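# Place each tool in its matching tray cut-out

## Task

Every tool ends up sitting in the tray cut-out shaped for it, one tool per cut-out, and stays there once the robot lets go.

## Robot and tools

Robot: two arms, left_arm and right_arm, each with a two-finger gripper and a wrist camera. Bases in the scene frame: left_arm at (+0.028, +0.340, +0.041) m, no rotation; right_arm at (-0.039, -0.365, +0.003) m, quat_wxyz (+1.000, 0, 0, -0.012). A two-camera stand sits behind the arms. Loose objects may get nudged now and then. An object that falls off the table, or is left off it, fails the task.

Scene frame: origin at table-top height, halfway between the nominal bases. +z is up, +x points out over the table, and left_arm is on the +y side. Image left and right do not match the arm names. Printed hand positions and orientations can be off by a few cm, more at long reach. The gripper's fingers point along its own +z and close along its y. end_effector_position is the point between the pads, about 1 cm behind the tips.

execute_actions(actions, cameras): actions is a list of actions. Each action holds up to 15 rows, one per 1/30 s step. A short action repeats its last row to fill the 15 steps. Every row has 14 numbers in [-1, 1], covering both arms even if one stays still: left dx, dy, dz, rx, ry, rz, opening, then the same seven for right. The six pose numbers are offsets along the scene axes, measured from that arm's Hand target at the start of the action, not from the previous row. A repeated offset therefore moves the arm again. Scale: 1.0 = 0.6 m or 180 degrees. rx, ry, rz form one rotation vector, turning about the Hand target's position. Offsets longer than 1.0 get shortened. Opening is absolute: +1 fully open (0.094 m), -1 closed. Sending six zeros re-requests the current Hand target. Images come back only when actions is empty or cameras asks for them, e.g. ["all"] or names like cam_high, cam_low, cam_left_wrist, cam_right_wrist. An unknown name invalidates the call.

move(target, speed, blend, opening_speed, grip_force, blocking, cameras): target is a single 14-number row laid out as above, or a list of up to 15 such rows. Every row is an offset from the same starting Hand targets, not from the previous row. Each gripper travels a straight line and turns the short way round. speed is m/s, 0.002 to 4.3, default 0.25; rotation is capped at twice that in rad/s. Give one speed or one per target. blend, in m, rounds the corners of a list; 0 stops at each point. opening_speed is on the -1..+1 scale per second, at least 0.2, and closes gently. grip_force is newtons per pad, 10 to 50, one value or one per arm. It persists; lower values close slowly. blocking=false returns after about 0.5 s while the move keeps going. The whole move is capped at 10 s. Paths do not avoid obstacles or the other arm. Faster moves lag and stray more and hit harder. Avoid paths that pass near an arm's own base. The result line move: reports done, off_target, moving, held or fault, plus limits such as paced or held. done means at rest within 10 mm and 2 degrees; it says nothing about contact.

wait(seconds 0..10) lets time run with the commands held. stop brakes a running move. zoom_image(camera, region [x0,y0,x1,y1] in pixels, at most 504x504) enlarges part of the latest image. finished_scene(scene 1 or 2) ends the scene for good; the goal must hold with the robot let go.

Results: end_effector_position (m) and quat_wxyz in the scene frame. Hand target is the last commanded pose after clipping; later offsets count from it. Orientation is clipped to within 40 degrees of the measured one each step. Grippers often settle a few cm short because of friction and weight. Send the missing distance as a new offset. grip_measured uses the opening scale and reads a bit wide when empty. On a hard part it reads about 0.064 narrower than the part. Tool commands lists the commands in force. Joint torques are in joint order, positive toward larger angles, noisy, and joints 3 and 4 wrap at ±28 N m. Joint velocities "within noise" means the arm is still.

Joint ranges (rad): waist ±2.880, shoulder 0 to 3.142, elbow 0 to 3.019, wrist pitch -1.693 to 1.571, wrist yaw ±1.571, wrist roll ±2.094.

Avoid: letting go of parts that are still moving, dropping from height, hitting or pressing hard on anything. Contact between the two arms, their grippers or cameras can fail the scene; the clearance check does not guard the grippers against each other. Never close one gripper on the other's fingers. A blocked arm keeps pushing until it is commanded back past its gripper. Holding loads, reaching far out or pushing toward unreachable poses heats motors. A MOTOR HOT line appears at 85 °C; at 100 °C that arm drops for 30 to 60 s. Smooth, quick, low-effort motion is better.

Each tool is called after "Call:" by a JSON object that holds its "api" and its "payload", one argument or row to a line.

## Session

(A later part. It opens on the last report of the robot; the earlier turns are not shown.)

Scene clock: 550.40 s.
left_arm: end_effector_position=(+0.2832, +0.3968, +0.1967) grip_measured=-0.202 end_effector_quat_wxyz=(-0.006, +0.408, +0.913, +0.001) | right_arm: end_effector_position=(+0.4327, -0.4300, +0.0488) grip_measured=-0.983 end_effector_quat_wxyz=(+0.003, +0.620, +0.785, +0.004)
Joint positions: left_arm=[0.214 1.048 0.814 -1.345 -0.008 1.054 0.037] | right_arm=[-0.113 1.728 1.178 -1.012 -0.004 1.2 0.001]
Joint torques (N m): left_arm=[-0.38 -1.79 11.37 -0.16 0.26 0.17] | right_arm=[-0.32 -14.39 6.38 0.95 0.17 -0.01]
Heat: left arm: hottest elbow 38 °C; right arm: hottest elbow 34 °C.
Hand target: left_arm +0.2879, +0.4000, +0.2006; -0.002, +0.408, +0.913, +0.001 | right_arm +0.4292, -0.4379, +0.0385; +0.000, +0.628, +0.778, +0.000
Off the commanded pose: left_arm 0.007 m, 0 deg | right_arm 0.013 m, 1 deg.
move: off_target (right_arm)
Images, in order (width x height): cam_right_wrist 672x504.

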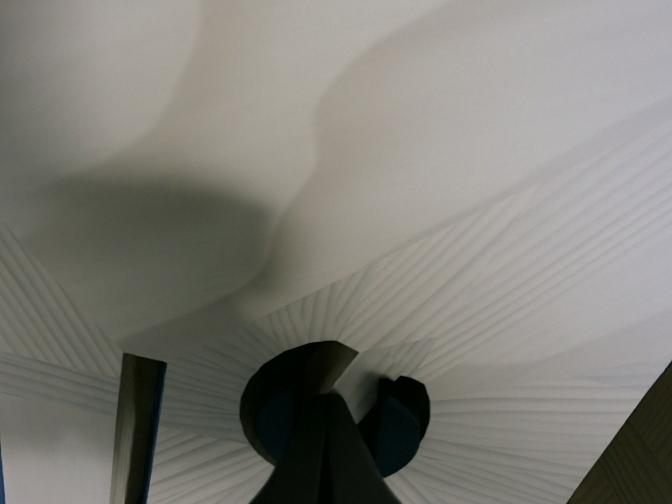

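Call:
{"api": "move", "payload": {
  "target": [0,0,0,0,0,0,-0.2,0.01,-0.1,0.1,0,0,0,-1],
  "speed": 0.2,
  "cameras": ["cam_right_wrist","cam_low","cam_high"]
}}

Call:
{"api": "zoom_image", "payload": {
  "camera": "cam_low",
  "region": [200, 235, 370, 285]
}}

Call:
{"api": "zoom_image", "payload": {
  "camera": "cam_high",
  "region": [145, 205, 265, 250]
}}

Call:
{"api": "zoom_image", "payload": {
  "camera": "cam_right_wrist",
  "region": [200, 250, 452, 439]
}}

Scene clock: 561.47 s.
left_arm: end_effector_position=(+0.2832, +0.3968, +0.1967) grip_measured=-0.202 end_effector_quat_wxyz=(-0.006, +0.408, +0.913, +0.001) | right_arm: end_effector_position=(+0.4143, -0.4908, +0.0715) grip_measured=-0.983 end_effector_quat_wxyz=(-0.029, +0.631, +0.775, -0.013)
Joint positions: left_arm=[0.214 1.048 0.814 -1.345 -0.008 1.054 0.037] | right_arm=[-0.246 1.727 1.244 -1.15 0 1.096 0.001]
Joint torques (N m): left_arm=[-0.44 -1.79 11.36 -0.16 0.25 0.17] | right_arm=[0.62 -17.67 12.52 -0.21 0.02 -0.13]
Heat: left arm: hottest elbow 38 °C; right arm: hottest elbow 33 °C.
Hand target: left_arm +0.2879, +0.4000, +0.2006; -0.002, +0.408, +0.913, +0.001 | right_arm +0.4351, -0.4979, +0.0984; -0.001, +0.628, +0.778, +0.000
Off the commanded pose: left_arm 0.007 m, 0 deg | right_arm 0.035 m, 4 deg.
move: off_target (right_arm)
Images, in order (width x height): cam_high 672x504, cam_low 672x504, cam_right_wrist 672x504.

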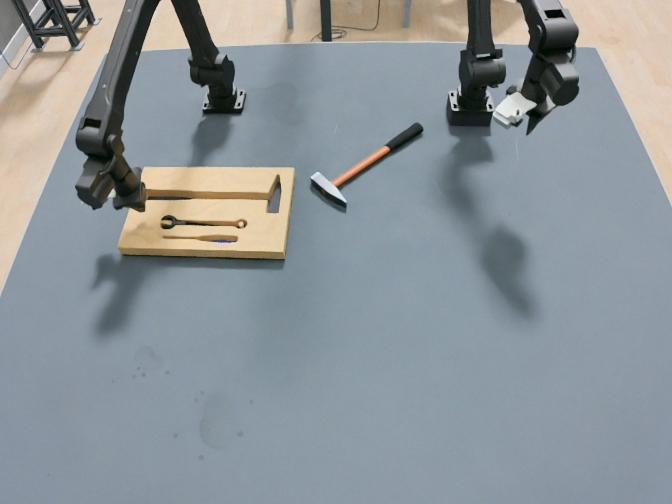

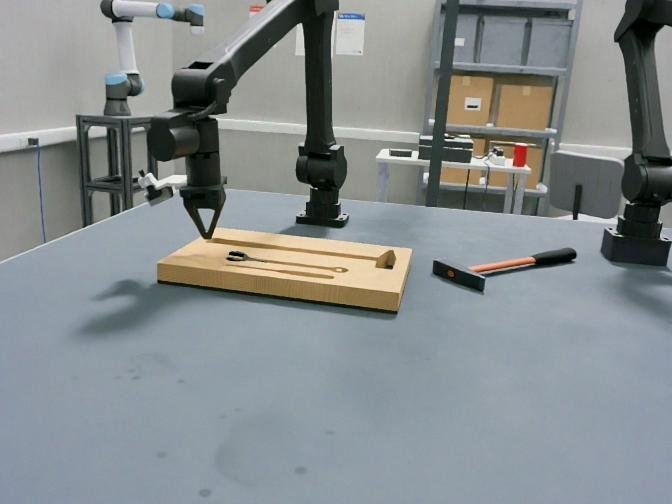

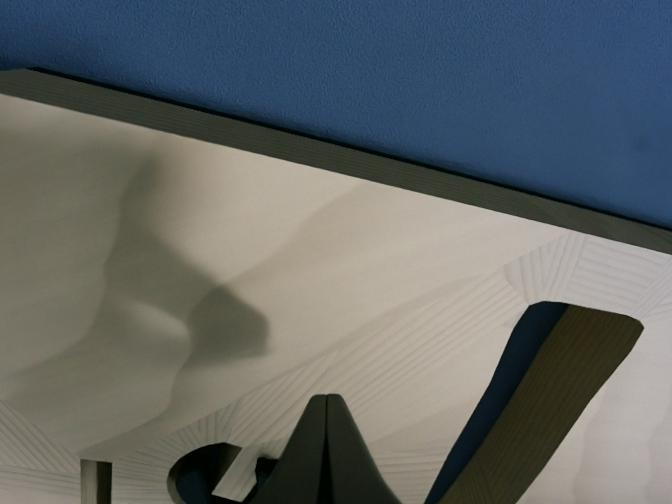

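Scaled by 2.965 from the camera's 672x504 image, which has a finer 960x720 frame.

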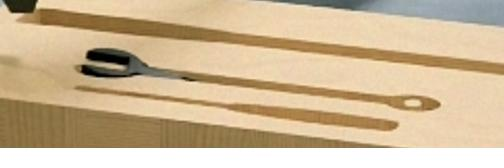

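Scaled by 4.200 from the camera's 672x504 image, which has a finer 960x720 frame.

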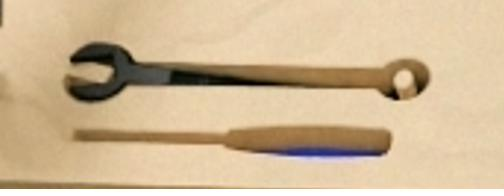

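Scaled by 2.000 from the camera's 672x504 image, which has a finer 960x720 frame.

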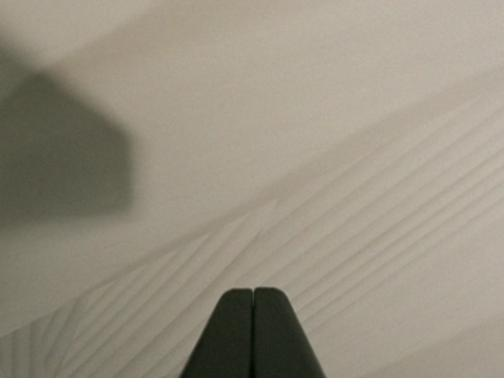

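Call:
{"api": "move", "payload": {
  "target": [0,0,0,0,0,0,-0.2,-0.029,0.1148,-0.053,0,0,0.0,-0.617],
  "speed": 0.15,
  "cameras": ["cam_right_wrist"]
}}

Call:
{"api": "zoom_image", "payload": {
  "camera": "cam_right_wrist",
  "region": [190, 270, 440, 470]
}}

Scene clock: 577.90 s.
left_arm: end_effector_position=(+0.2832, +0.3968, +0.1967) grip_measured=-0.202 end_effector_quat_wxyz=(-0.006, +0.408, +0.913, +0.001) | right_arm: end_effector_position=(+0.4148, -0.4329, +0.0578) grip_measured=-0.619 end_effector_quat_wxyz=(-0.014, +0.628, +0.778, -0.007)
Joint positions: left_arm=[0.214 1.048 0.814 -1.345 -0.008 1.054 0.037] | right_arm=[-0.124 1.699 1.166 -1.068 -0.002 1.21 0.018]
Joint torques (N m): left_arm=[-0.5 -1.73 11.37 -0.17 0.26 0.17] | right_arm=[1.67 -17.2 7.01 0.69 0.07 0.04]
Heat: left arm: hottest elbow 38 °C; right arm: hottest elbow 34 °C.
Hand target: left_arm +0.2879, +0.4000, +0.2006; -0.002, +0.408, +0.913, +0.001 | right_arm +0.4176, -0.4291, +0.0666; +0.000, +0.628, +0.778, +0.000
Off the commanded pose: left_arm 0.007 m, 0 deg | right_arm 0.010 m, 2 deg.
move: done
Images, in order (width x height): cam_right_wrist 672x504.

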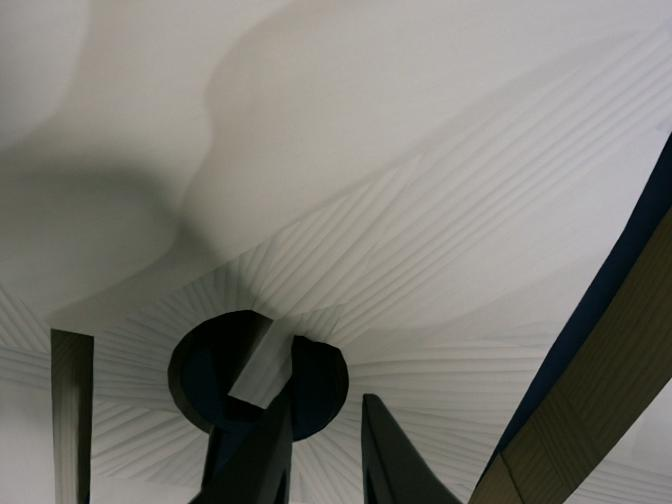

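Scaled by 2.016 from the camera's 672x504 image, which has a finer 960x720 frame.

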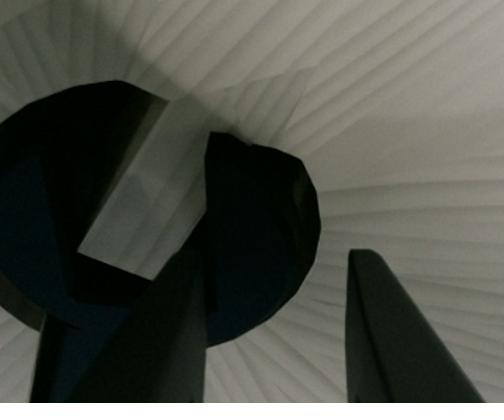

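Call:
{"api": "move", "payload": {
  "target": [
    [0,0,0,0,0,0,-0.2,0.001,-0.03,-0.008,0,0,0.0,-0.617],
    [0,0,0,0,0,0,-0.2,0.001,-0.03,-0.03,0,0,0.0,-0.617]
  ],
  "speed": 0.08,
  "cameras": ["cam_right_wrist"]
}}

Call:
{"api": "zoom_image", "payload": {
  "camera": "cam_right_wrist",
  "region": [210, 300, 460, 500]
}}

Scene clock: 586.03 s.
left_arm: end_effector_position=(+0.2832, +0.3968, +0.1967) grip_measured=-0.202 end_effector_quat_wxyz=(-0.006, +0.408, +0.913, +0.001) | right_arm: end_effector_position=(+0.4195, -0.4397, +0.0541) grip_measured=-0.619 end_effector_quat_wxyz=(+0.000, +0.626, +0.780, +0.001)
Joint positions: left_arm=[0.214 1.048 0.814 -1.345 -0.008 1.054 0.037] | right_arm=[-0.137 1.699 1.155 -1.026 -0.002 1.191 0.018]
Joint torques (N m): left_arm=[-0.38 -1.73 11.36 -0.14 0.26 0.17] | right_arm=[-0.15 -14.56 6.97 0.77 0.09 -0.17]
Heat: left arm: hottest elbow 39 °C; right arm: hottest elbow 33 °C.
Hand target: left_arm +0.2879, +0.4000, +0.2006; -0.002, +0.408, +0.913, +0.001 | right_arm +0.4182, -0.4470, +0.0486; -0.001, +0.628, +0.778, +0.000
Off the commanded pose: left_arm 0.007 m, 0 deg | right_arm 0.009 m, 0 deg.
move: done
Images, in order (width x height): cam_right_wrist 672x504.

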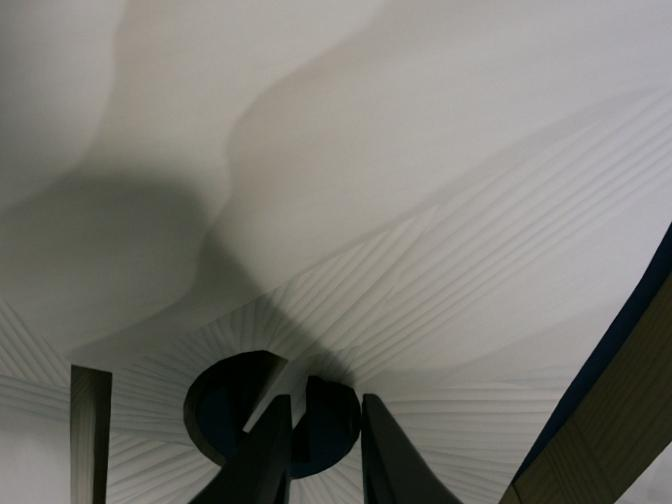

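Scaled by 2.016 from the camera's 672x504 image, which has a finer 960x720 frame.

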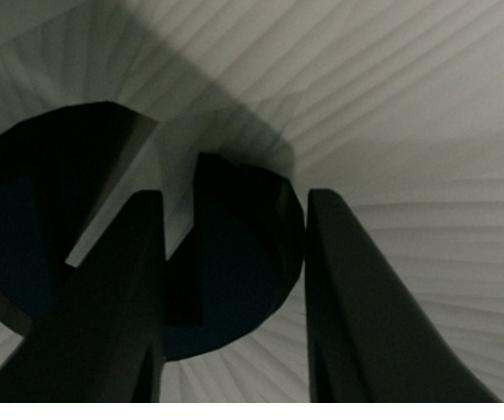

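Call:
{"api": "move", "payload": {
  "target": [0,0,0,0,0,0,-0.2,-0.0015,0,-0.0092,0,0,0.0,-0.617],
  "speed": 0.05
}}

Scene clock: 588.60 s.
left_arm: end_effector_position=(+0.2832, +0.3968, +0.1967) grip_measured=-0.202 end_effector_quat_wxyz=(-0.006, +0.408, +0.913, +0.001) | right_arm: end_effector_position=(+0.4191, -0.4397, +0.0505) grip_measured=-0.619 end_effector_quat_wxyz=(+0.002, +0.626, +0.780, +0.002)
Joint positions: left_arm=[0.214 1.048 0.814 -1.345 -0.008 1.054 0.037] | right_arm=[-0.137 1.701 1.146 -1.011 -0.002 1.191 0.018]
Joint torques (N m): left_arm=[-0.38 -1.73 11.36 -0.14 0.26 0.17] | right_arm=[-0.15 -13.98 6.89 0.81 0.09 -0.14]
Heat: left arm: hottest elbow 39 °C; right arm: hottest elbow 32 °C.
Hand target: left_arm +0.2879, +0.4000, +0.2006; -0.002, +0.408, +0.913, +0.001 | right_arm +0.4173, -0.4470, +0.0431; +0.000, +0.628, +0.778, +0.000
Off the commanded pose: left_arm 0.007 m, 0 deg | right_arm 0.011 m, 0 deg.
move: off_target (right_arm)

Call:
{"api": "move", "payload": {
  "target": [0,0,0,0,0,0,-0.2,0,0,0,0,0,0.0,-0.9],
  "speed": 0.05,
  "opening_speed": 0.8,
  "cameras": ["cam_right_wrist"]
}}

Call:
{"api": "zoom_image", "payload": {
  "camera": "cam_right_wrist",
  "region": [210, 300, 460, 500]
}}

Scene clock: 591.53 s.
left_arm: end_effector_position=(+0.2832, +0.3968, +0.1967) grip_measured=-0.202 end_effector_quat_wxyz=(-0.006, +0.408, +0.913, +0.001) | right_arm: end_effector_position=(+0.4192, -0.4397, +0.0505) grip_measured=-0.802 end_effector_quat_wxyz=(+0.002, +0.621, +0.784, +0.002)
Joint positions: left_arm=[0.214 1.048 0.814 -1.345 -0.008 1.054 0.037] | right_arm=[-0.137 1.701 1.146 -1.01 -0.002 1.179 0.009]
Joint torques (N m): left_arm=[-0.5 -1.67 11.34 -0.14 0.26 0.17] | right_arm=[-0.15 -13.92 6.87 0.79 0.07 -0.02]
Heat: left arm: hottest elbow 39 °C; right arm: hottest elbow 32 °C.
Hand target: left_arm +0.2879, +0.4000, +0.2006; -0.002, +0.408, +0.913, +0.001 | right_arm +0.4174, -0.4470, +0.0431; +0.000, +0.628, +0.778, +0.000
Off the commanded pose: left_arm 0.007 m, 0 deg | right_arm 0.011 m, 1 deg.
move: off_target (right_arm)
Images, in order (width x height): cam_right_wrist 672x504.

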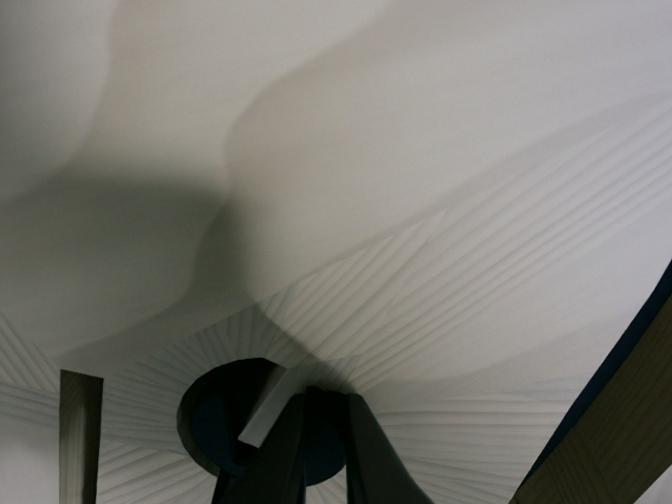

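Scaled by 2.016 from the camera's 672x504 image, which has a finer 960x720 frame.

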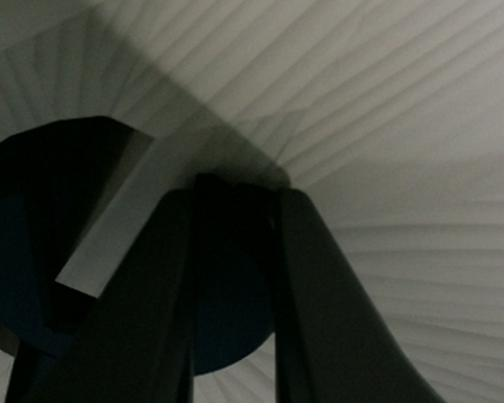

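Call:
{"api": "move", "payload": {
  "target": [0,0,0,0,0,0,-0.2,0.035,0.008,0.12,0,0,0.0,-0.9],
  "speed": 0.1,
  "cameras": ["cam_right_wrist","cam_low","cam_high"]
}}

Call:
{"api": "zoom_image", "payload": {
  "camera": "cam_low",
  "region": [180, 160, 400, 310]
}}

Scene clock: 597.97 s.
left_arm: end_effector_position=(+0.2832, +0.3968, +0.1967) grip_measured=-0.202 end_effector_quat_wxyz=(-0.006, +0.408, +0.913, +0.001) | right_arm: end_effector_position=(+0.4139, -0.4387, +0.0815) grip_measured=-0.806 end_effector_quat_wxyz=(-0.035, +0.624, +0.780, -0.018)
Joint positions: left_arm=[0.214 1.048 0.814 -1.345 -0.008 1.054 0.037] | right_arm=[-0.137 1.698 1.233 -1.185 -0.002 1.188 0.009]
Joint torques (N m): left_arm=[-0.44 -1.73 11.34 -0.16 0.26 0.17] | right_arm=[1.03 -18.08 13.2 -0.2 0.09 0.05]
Heat: left arm: hottest elbow 39 °C; right arm: hottest elbow 32 °C.
Hand target: left_arm +0.2879, +0.4000, +0.2006; -0.002, +0.408, +0.913, +0.001 | right_arm +0.4384, -0.4423, +0.1151; +0.000, +0.628, +0.778, +0.000
Off the commanded pose: left_arm 0.007 m, 0 deg | right_arm 0.042 m, 5 deg.
move: off_target (right_arm)
Images, in order (width x height): cam_high 672x504, cam_low 672x504, cam_right_wrist 672x504.

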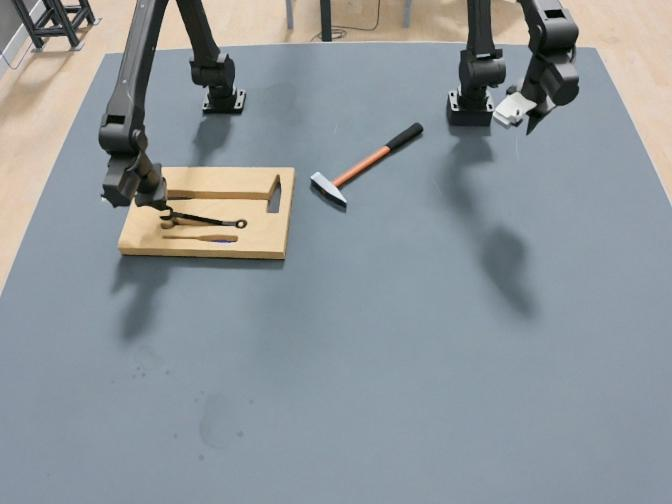

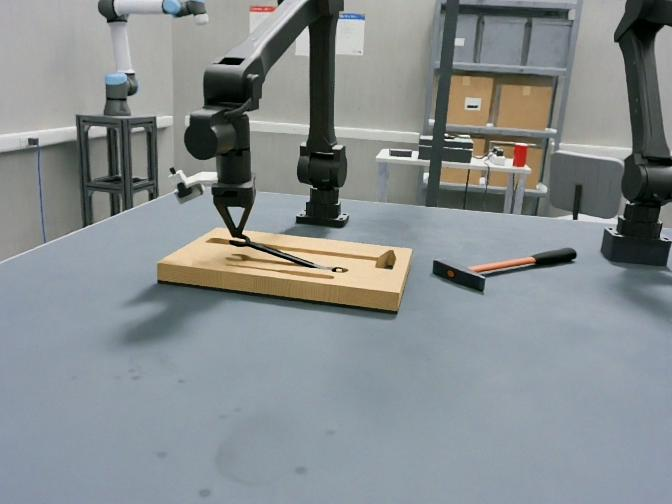

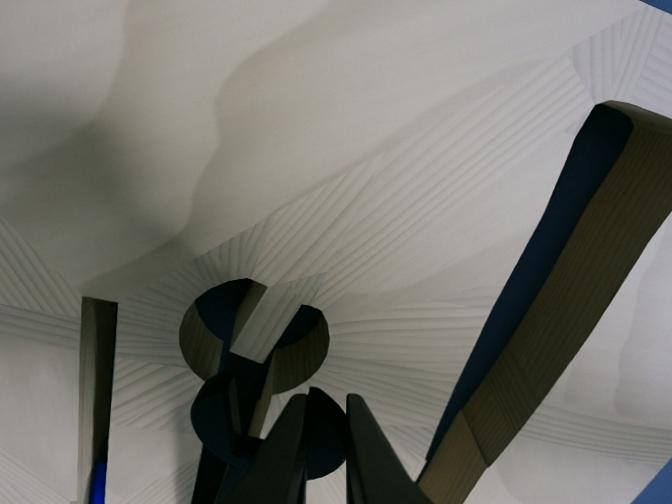

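Scaled by 2.291 from the camera's 672x504 image, which has a finer 960x720 frame.

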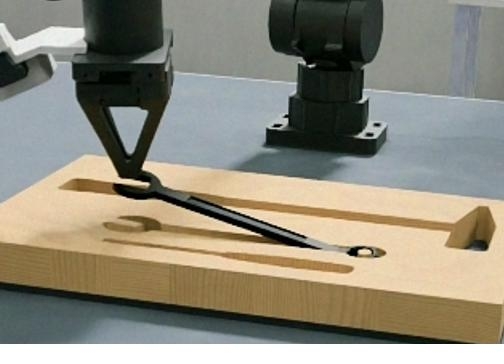

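Call:
{"api": "move", "payload": {
  "target": [0,0,0,0,0,0,-0.2,0.0,0.02,0.12,0,0,0.0,-0.9],
  "speed": 0.12,
  "cameras": ["cam_right_wrist","cam_low","cam_high"]
}}

Call:
{"api": "zoom_image", "payload": {
  "camera": "cam_low",
  "region": [180, 160, 400, 310]
}}

Scene clock: 602.57 s.
left_arm: end_effector_position=(+0.2832, +0.3968, +0.1967) grip_measured=-0.202 end_effector_quat_wxyz=(-0.006, +0.408, +0.913, +0.001) | right_arm: end_effector_position=(+0.4180, -0.4352, +0.1547) grip_measured=-0.807 end_effector_quat_wxyz=(-0.032, +0.631, +0.775, -0.017)
Joint positions: left_arm=[0.214 1.048 0.814 -1.345 -0.008 1.054 0.037] | right_arm=[-0.128 1.633 1.355 -1.366 -0.002 1.214 0.009]
Joint torques (N m): left_arm=[-0.44 -1.73 11.37 -0.16 0.26 0.17] | right_arm=[2.2 -17.03 14.04 -0.27 0.06 0.05]
Heat: left arm: hottest elbow 39 °C; right arm: hottest elbow 33 °C.
Hand target: left_arm +0.2879, +0.4000, +0.2006; -0.002, +0.408, +0.913, +0.001 | right_arm +0.4384, -0.4302, +0.1871; +0.000, +0.628, +0.778, +0.000
Off the commanded pose: left_arm 0.007 m, 0 deg | right_arm 0.039 m, 4 deg.
move: off_target (right_arm)
Images, in order (width x height): cam_high 672x504, cam_low 672x504, cam_right_wrist 672x504.

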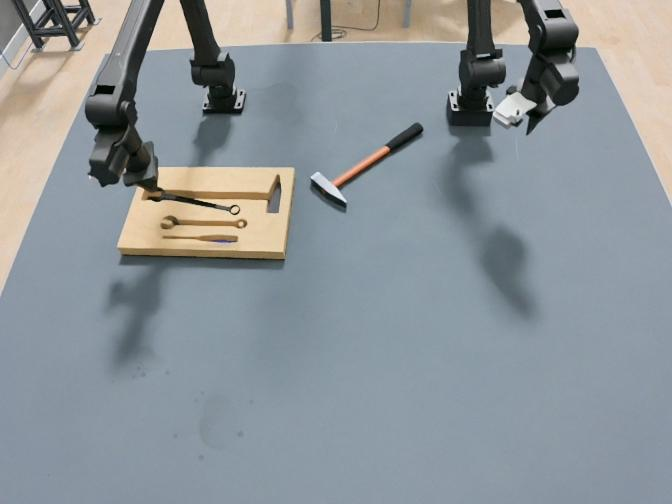

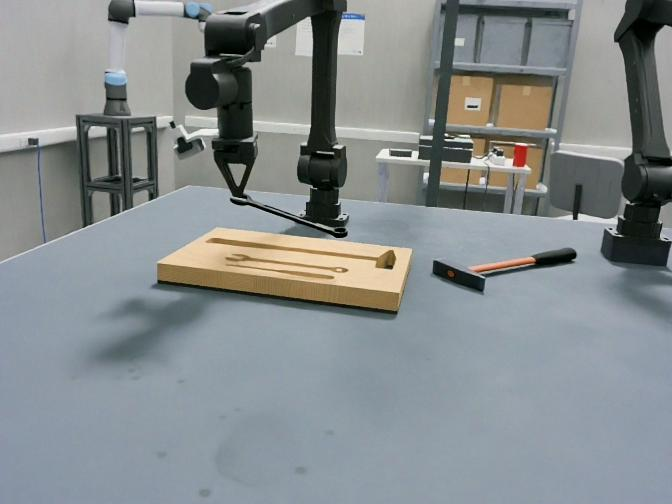

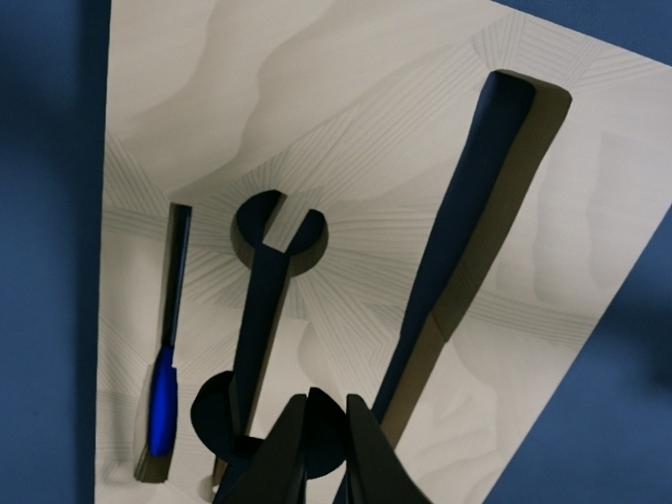

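Scaled by 2.291 from the camera's 672x504 image, which has a finer 960x720 frame.

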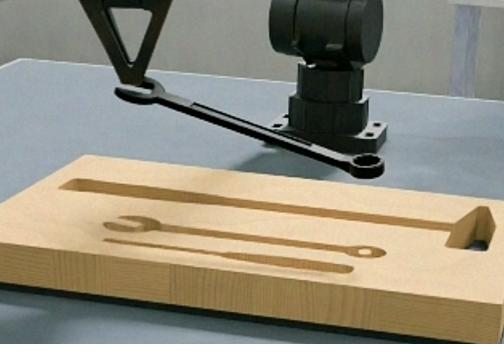

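Call:
{"api": "move", "payload": {
  "target": [
    [0,0,0,0,0,0,-0.2,0.0,0.0,0.14,0,0,0.0,-0.9],
    [0,0,0,0,0,0,-0.2,-0.1,-0.3663,0.14,0,0,0.339,-0.9]
  ],
  "speed": 0.2,
  "blend": 0.03,
  "cameras": ["cam_right_wrist","cam_low","cam_high"]
}}

Call:
{"api": "zoom_image", "payload": {
  "camera": "cam_low",
  "region": [60, 100, 340, 300]
}}

Scene clock: 619.03 s.
left_arm: end_effector_position=(+0.2832, +0.3968, +0.1967) grip_measured=-0.202 end_effector_quat_wxyz=(-0.006, +0.408, +0.913, +0.001) | right_arm: end_effector_position=(+0.3692, -0.6365, +0.2500) grip_measured=-0.807 end_effector_quat_wxyz=(-0.021, +0.144, +0.989, +0.007)
Joint positions: left_arm=[0.214 1.048 0.814 -1.345 -0.008 1.054 0.037] | right_arm=[-0.56 1.649 1.63 -1.596 0.004 -0.294 0.009]
Joint torques (N m): left_arm=[-0.38 -1.73 11.34 -0.17 0.26 0.17] | right_arm=[0.03 -15.38 14.76 -0.24 -0.2 -0.15]
Heat: left arm: hottest elbow 39 °C; right arm: hottest elbow 35 °C.
Hand target: left_arm +0.2879, +0.4000, +0.2006; -0.002, +0.408, +0.913, +0.001 | right_arm +0.3783, -0.6499, +0.2710; -0.001, +0.146, +0.989, +0.000
Off the commanded pose: left_arm 0.007 m, 0 deg | right_arm 0.027 m, 3 deg.
move: off_target (right_arm)
Images, in order (width x height): cam_high 672x504, cam_low 672x504, cam_right_wrist 672x504.

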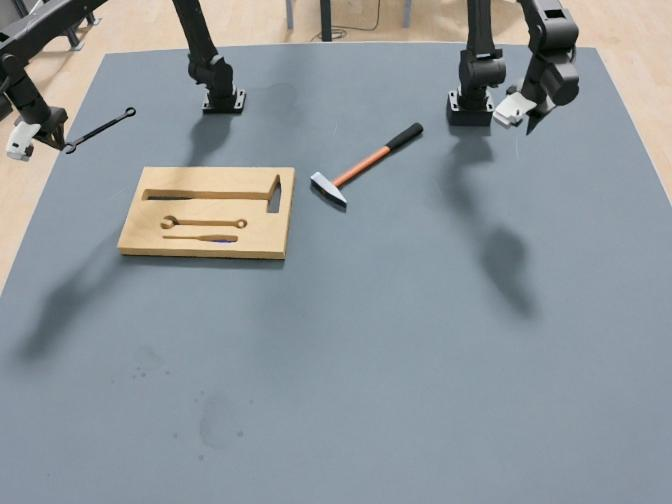

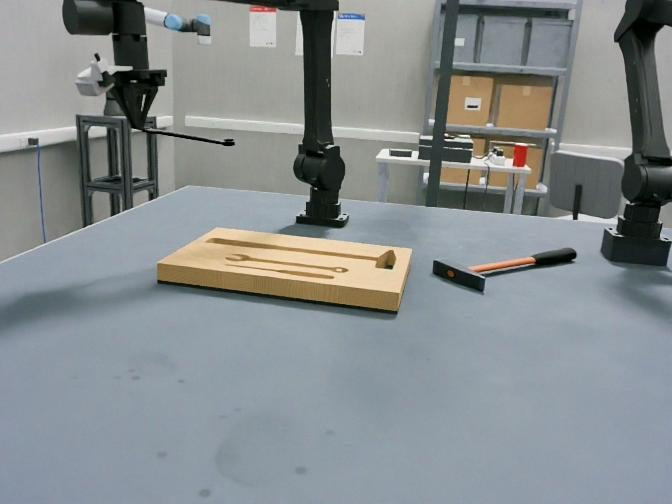

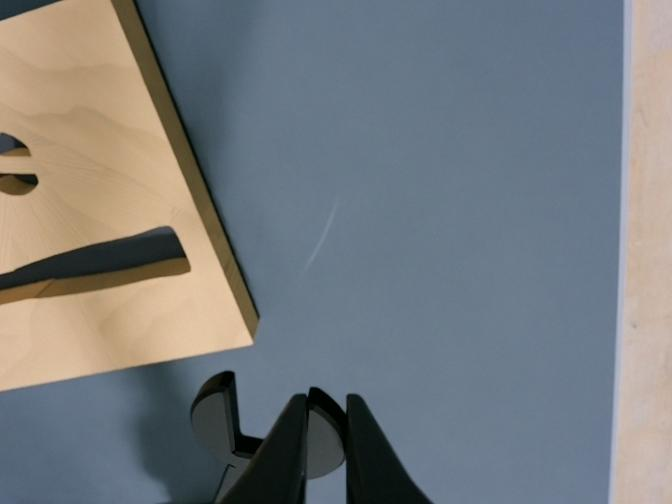

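Scaled by 1.800 from the camera's 672x504 image, which has a finer 960x720 frame.

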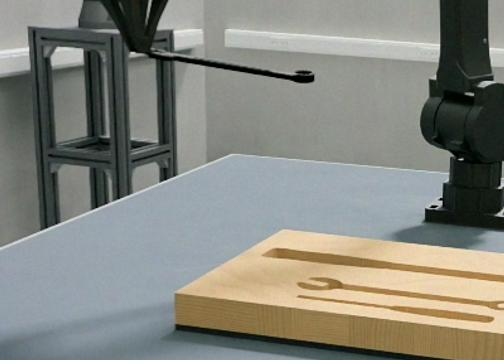

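Call:
{"api": "move", "payload": {
  "target": [0,0,0,0,0,0,-0.2,0,0,-0.2,0,0,0,-0.9],
  "speed": 0.2
}}

Call:
{"api": "move", "payload": {
  "target": [0,0,0,0,0,0,-0.2,0,0,0,0,0,0,-0.9],
  "speed": 0.2,
  "grip_force": [50, 20],
  "cameras": ["cam_right_wrist","cam_low","cam_high"]
}}

Call:
{"api": "zoom_image", "payload": {
  "camera": "cam_low",
  "region": [60, 140, 340, 340]
}}

Scene clock: 624.73 s.
left_arm: end_effector_position=(+0.2832, +0.3968, +0.1967) grip_measured=-0.202 end_effector_quat_wxyz=(-0.006, +0.408, +0.913, +0.001) | right_arm: end_effector_position=(+0.3798, -0.6435, +0.1488) grip_measured=-0.807 end_effector_quat_wxyz=(-0.008, +0.144, +0.990, +0.002)
Joint positions: left_arm=[0.214 1.048 0.814 -1.345 -0.008 1.054 0.037] | right_arm=[-0.56 1.702 1.43 -1.314 0.004 -0.295 0.009]
Joint torques (N m): left_arm=[-0.38 -1.73 11.36 -0.14 0.26 0.17] | right_arm=[-0.03 -16.97 8.47 0.69 -0.19 -0.15]
Heat: left arm: hottest elbow 39 °C; right arm: hottest elbow 36 °C.
Hand target: left_arm +0.2879, +0.4000, +0.2006; -0.002, +0.408, +0.913, +0.001 | right_arm +0.3783, -0.6500, +0.1511; +0.000, +0.146, +0.989, +0.000
Off the commanded pose: left_arm 0.007 m, 0 deg | right_arm 0.007 m, 1 deg.
move: done

Scene clock: 625.23 s.
left_arm: end_effector_position=(+0.2832, +0.3968, +0.1967) grip_measured=-0.202 end_effector_quat_wxyz=(-0.006, +0.408, +0.913, +0.001) | right_arm: end_effector_position=(+0.3799, -0.6435, +0.1488) grip_measured=-0.789 end_effector_quat_wxyz=(-0.008, +0.144, +0.990, +0.001)
Joint positions: left_arm=[0.214 1.048 0.814 -1.345 -0.008 1.054 0.037] | right_arm=[-0.56 1.702 1.43 -1.314 0.004 -0.296 0.01]
Joint torques (N m): left_arm=[-0.5 -1.73 11.36 -0.16 0.26 0.17] | right_arm=[0.15 -16.97 8.43 0.72 -0.17 -0.13]
Heat: left arm: hottest elbow 39 °C; right arm: hottest elbow 36 °C.
Hand target: left_arm +0.2879, +0.4000, +0.2006; -0.002, +0.408, +0.913, +0.001 | right_arm +0.3783, -0.6500, +0.1511; -0.001, +0.146, +0.989, +0.000
Off the commanded pose: left_arm 0.007 m, 0 deg | right_arm 0.007 m, 1 deg.
grip_force (N): 50, 20
move: done
Images, in order (width x height): cam_high 672x504, cam_low 672x504, cam_right_wrist 672x504.

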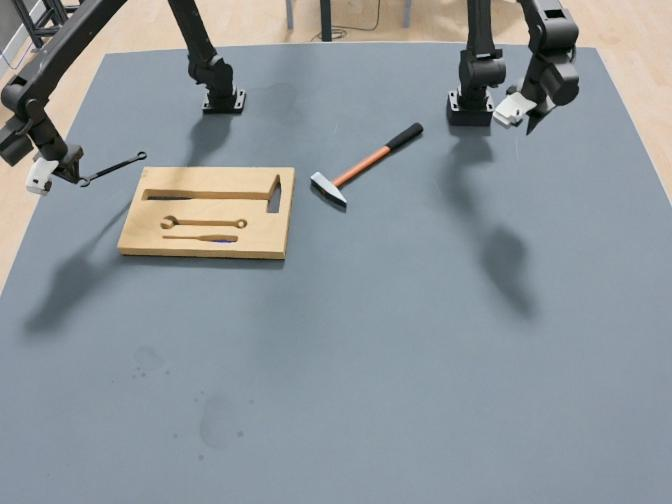

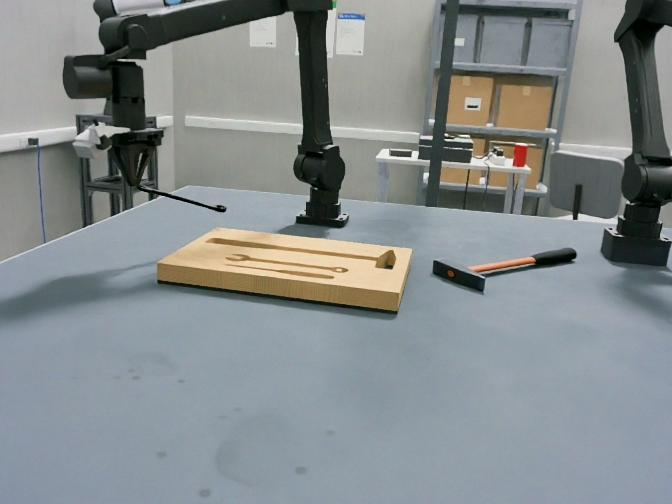

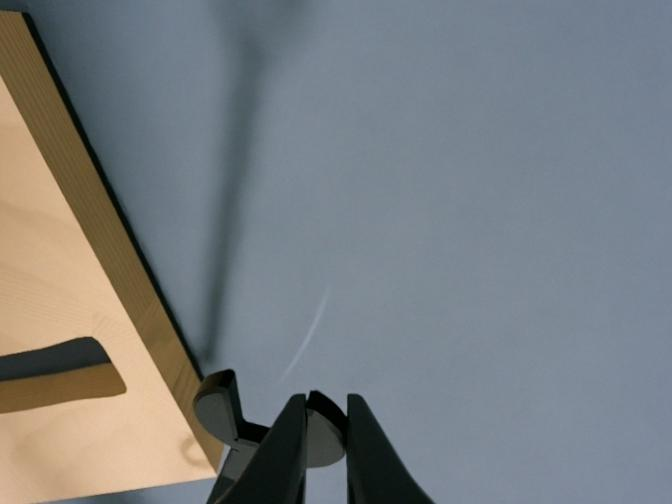

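Scaled by 1.800 from the camera's 672x504 image, which has a finer 960x720 frame.

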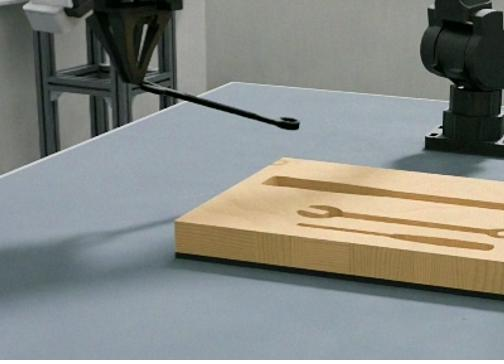

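Call:
{"api": "wait", "payload": {
  "seconds": 1,
  "cameras": ["cam_low","cam_right_wrist"]
}}

Call:
{"api": "zoom_image", "payload": {
  "camera": "cam_low",
  "region": [60, 140, 340, 340]
}}

Scene clock: 628.07 s.
left_arm: end_effector_position=(+0.2832, +0.3968, +0.1967) grip_measured=-0.202 end_effector_quat_wxyz=(-0.006, +0.408, +0.913, +0.001) | right_arm: end_effector_position=(+0.3799, -0.6436, +0.1488) grip_measured=-0.789 end_effector_quat_wxyz=(-0.008, +0.144, +0.990, +0.001)
Joint positions: left_arm=[0.214 1.048 0.814 -1.345 -0.008 1.054 0.037] | right_arm=[-0.56 1.702 1.43 -1.313 0.004 -0.296 0.01]
Joint torques (N m): left_arm=[-0.38 -1.73 11.37 -0.14 0.26 0.17] | right_arm=[0.03 -16.97 8.57 0.68 -0.19 -0.13]
Heat: left arm: hottest elbow 39 °C; right arm: hottest elbow 36 °C.
Hand target: left_arm +0.2879, +0.4000, +0.2006; -0.002, +0.408, +0.913, +0.001 | right_arm +0.3784, -0.6500, +0.1511; +0.000, +0.146, +0.989, +0.000
Tool commands: left_gripper/opening=-0.2 right_gripper/opening=-0.9
Off the commanded pose: left_arm 0.007 m, 0 deg | right_arm 0.007 m, 1 deg.
grip_force (N): 50, 20
wait: 1.00 s; at rest from the start
Images, in order (width x height): cam_low 672x504, cam_right_wrist 672x504.

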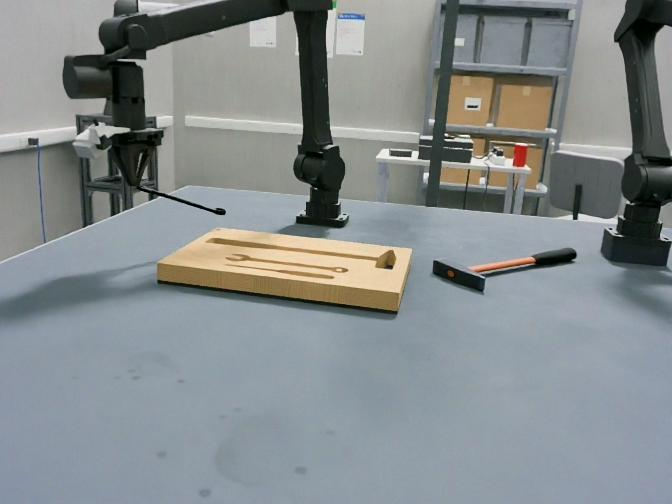

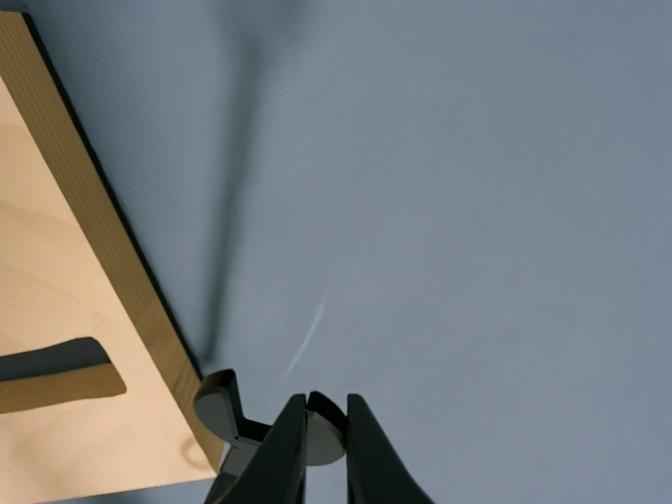

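Scaled by 1.800 from the camera's 672x504 image, which has a finer 960x720 frame.

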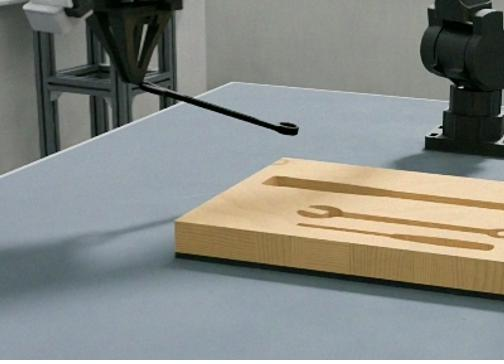

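Call:
{"api": "move", "payload": {
  "target": [0,0,0,0,0,0,-0.2,0.05,-0.05,0.03,0,0,0,-0.9],
  "speed": 0.15,
  "grip_force": [50, 14],
  "cameras": ["cam_right_wrist","cam_low"]
}}

Call:
{"api": "zoom_image", "payload": {
  "camera": "cam_low",
  "region": [60, 140, 340, 340]
}}

Scene clock: 633.13 s.
left_arm: end_effector_position=(+0.2832, +0.3968, +0.1967) grip_measured=-0.202 end_effector_quat_wxyz=(-0.006, +0.408, +0.913, +0.001) | right_arm: end_effector_position=(+0.3967, -0.6628, +0.1502) grip_measured=-0.784 end_effector_quat_wxyz=(-0.020, +0.143, +0.990, +0.008)
Joint positions: left_arm=[0.214 1.048 0.814 -1.345 -0.008 1.054 0.037] | right_arm=[-0.573 1.781 1.54 -1.372 0.004 -0.31 0.01]
Joint torques (N m): left_arm=[-0.38 -1.73 11.36 -0.16 0.26 0.17] | right_arm=[-0.15 -17.2 14.3 -0.18 -0.17 -0.14]
Heat: left arm: hottest elbow 39 °C; right arm: hottest elbow 35 °C.
Hand target: left_arm +0.2879, +0.4000, +0.2006; -0.002, +0.408, +0.913, +0.001 | right_arm +0.4083, -0.6801, +0.1691; +0.000, +0.146, +0.989, +0.000
Off the commanded pose: left_arm 0.007 m, 0 deg | right_arm 0.028 m, 2 deg.
grip_force (N): 50, 14
move: off_target (right_arm)
Images, in order (width x height): cam_low 672x504, cam_right_wrist 672x504.

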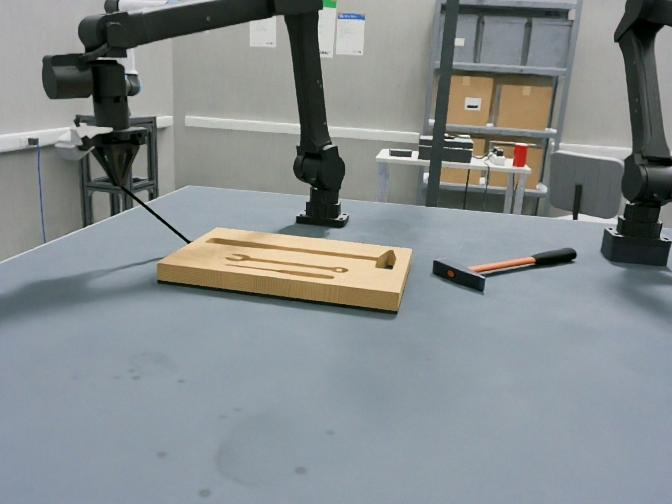

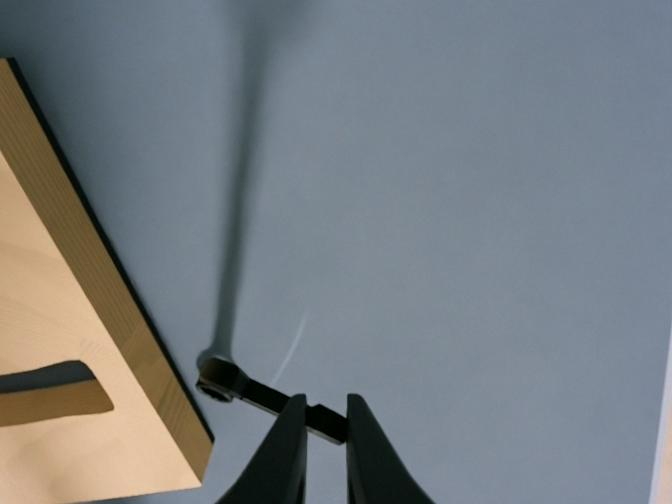

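Scaled by 1.800 from the camera's 672x504 image, which has a finer 960x720 frame.

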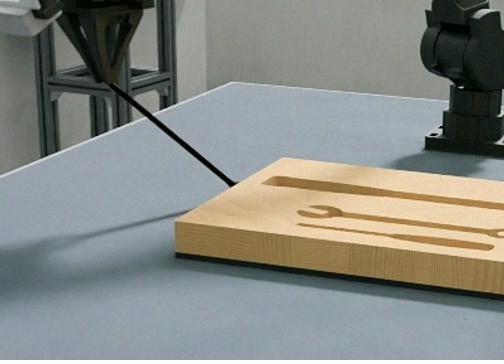

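Call:
{"api": "move", "payload": {
  "target": [0,0,0,0,0,0,-0.2,0.0,-0.04,0.1083,0,0,0,-0.9],
  "speed": 0.1,
  "cameras": ["cam_right_wrist","cam_low","cam_high"]
}}

Call:
{"api": "zoom_image", "payload": {
  "camera": "cam_low",
  "region": [60, 140, 340, 340]
}}

Scene clock: 639.73 s.
left_arm: end_effector_position=(+0.2832, +0.3968, +0.1967) grip_measured=-0.202 end_effector_quat_wxyz=(-0.006, +0.408, +0.913, +0.001) | right_arm: end_effector_position=(+0.3997, -0.6885, +0.2113) grip_measured=-0.788 end_effector_quat_wxyz=(-0.023, +0.144, +0.989, +0.010)
Joint positions: left_arm=[0.214 1.048 0.814 -1.345 -0.008 1.054 0.037] | right_arm=[-0.609 1.807 1.738 -1.552 0.004 -0.344 0.01]
Joint torques (N m): left_arm=[-0.44 -1.73 11.36 -0.14 0.26 0.17] | right_arm=[-0.03 -17.9 14.67 -0.16 -0.17 -0.15]
Heat: left arm: hottest elbow 39 °C; right arm: hottest elbow 36 °C.
Hand target: left_arm +0.2879, +0.4000, +0.2006; -0.002, +0.408, +0.913, +0.001 | right_arm +0.4084, -0.7041, +0.2341; +0.000, +0.146, +0.989, +0.000
Off the commanded pose: left_arm 0.007 m, 0 deg | right_arm 0.029 m, 3 deg.
grip_force (N): 50, 14
move: off_target (right_arm)
Images, in order (width x height): cam_high 672x504, cam_low 672x504, cam_right_wrist 672x504.

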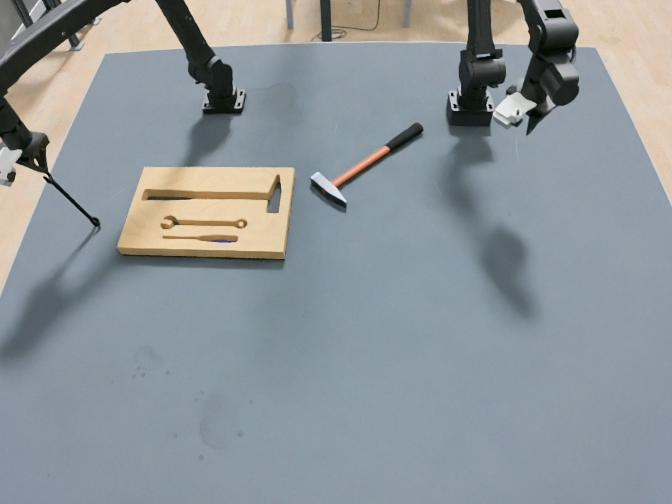

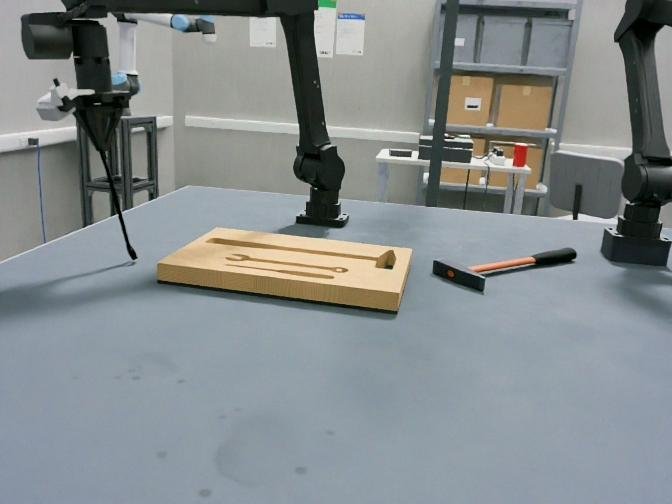

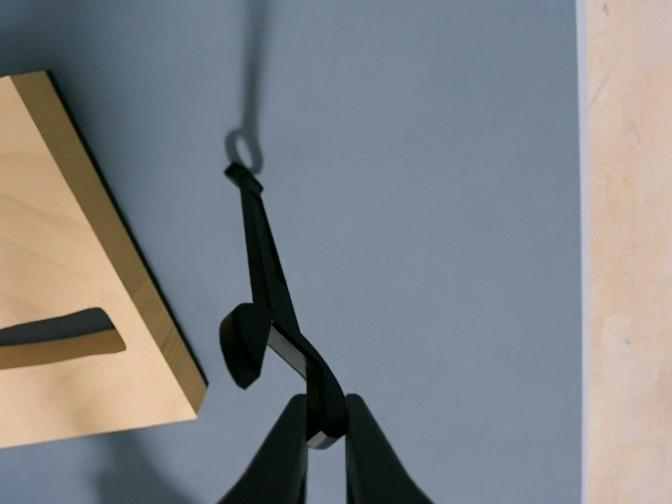

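Scaled by 1.800 from the camera's 672x504 image, which has a finer 960x720 frame.

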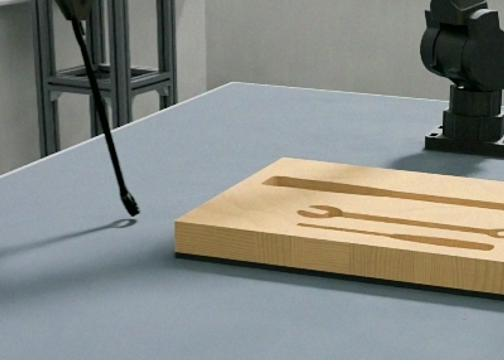

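Call:
{"api": "move", "payload": {
  "target": [
    [0,0,0,0,0,0,-0.2,-0.0642,0.0352,-0.0485,0,0,0,-0.9],
    [0,0,0,0,0,0,-0.2,-0.12,0.0648,-0.0768,0,0,0,-0.9],
    [0,0,0,0,0,0,-0.2,-0.176,0.0813,-0.1135,0,0,0,-0.9]
  ],
  "speed": 0.08,
  "blend": 0.01,
  "cameras": ["cam_right_wrist","cam_low","cam_high"]
}}

Call:
{"api": "zoom_image", "payload": {
  "camera": "cam_low",
  "region": [60, 140, 340, 340]
}}

Scene clock: 653.63 s.
left_arm: end_effector_position=(+0.2832, +0.3968, +0.1967) grip_measured=-0.202 end_effector_quat_wxyz=(-0.006, +0.408, +0.913, +0.001) | right_arm: end_effector_position=(+0.3066, -0.6510, +0.1672) grip_measured=-0.819 end_effector_quat_wxyz=(-0.007, +0.143, +0.990, +0.003)
Joint positions: left_arm=[0.214 1.048 0.814 -1.345 -0.008 1.054 0.037] | right_arm=[-0.665 1.553 1.294 -1.327 0.002 -0.403 0.008]
Joint torques (N m): left_arm=[-0.38 -1.73 11.34 -0.14 0.26 0.17] | right_arm=[0.03 -14.74 7.3 1.09 -0.11 -0.12]
Heat: left arm: hottest elbow 39 °C; right arm: hottest elbow 36 °C.
Hand target: left_arm +0.2879, +0.4000, +0.2006; -0.002, +0.408, +0.913, +0.001 | right_arm +0.3028, -0.6553, +0.1660; +0.000, +0.146, +0.989, +0.000
Off the commanded pose: left_arm 0.007 m, 0 deg | right_arm 0.006 m, 1 deg.
grip_force (N): 50, 14
move: done
Images, in order (width x height): cam_high 672x504, cam_low 672x504, cam_right_wrist 672x504.

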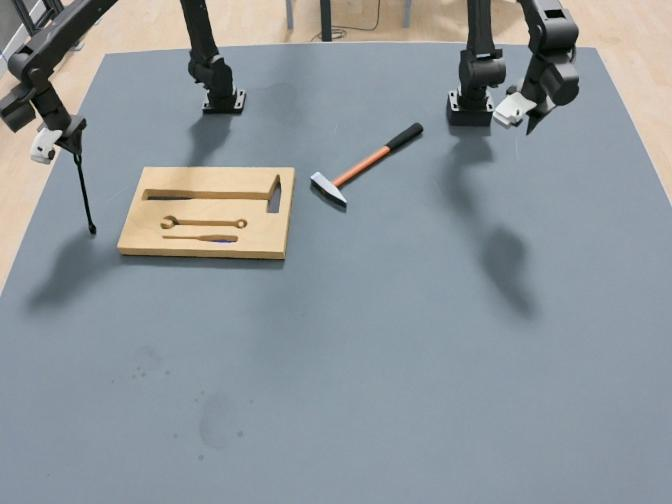

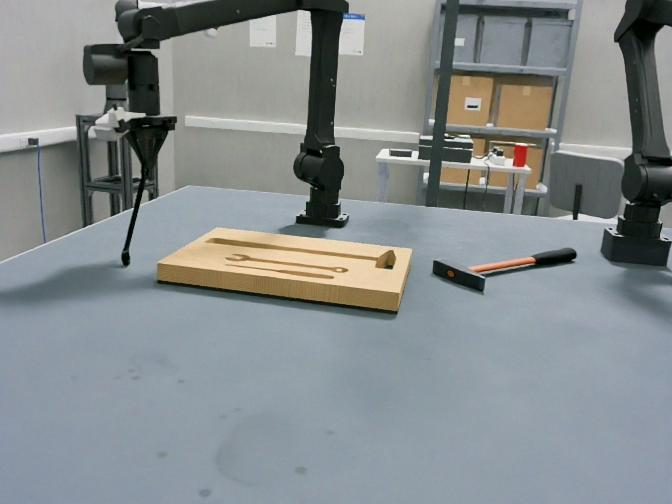

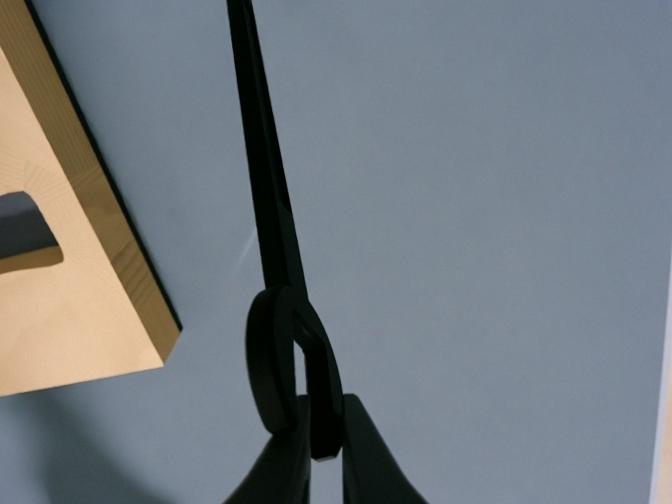

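Scaled by 1.800 from the camera's 672x504 image, which has a finer 960x720 frame.

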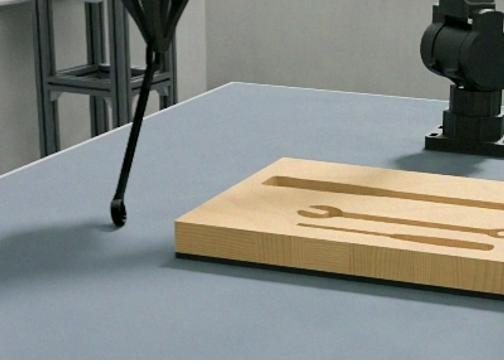

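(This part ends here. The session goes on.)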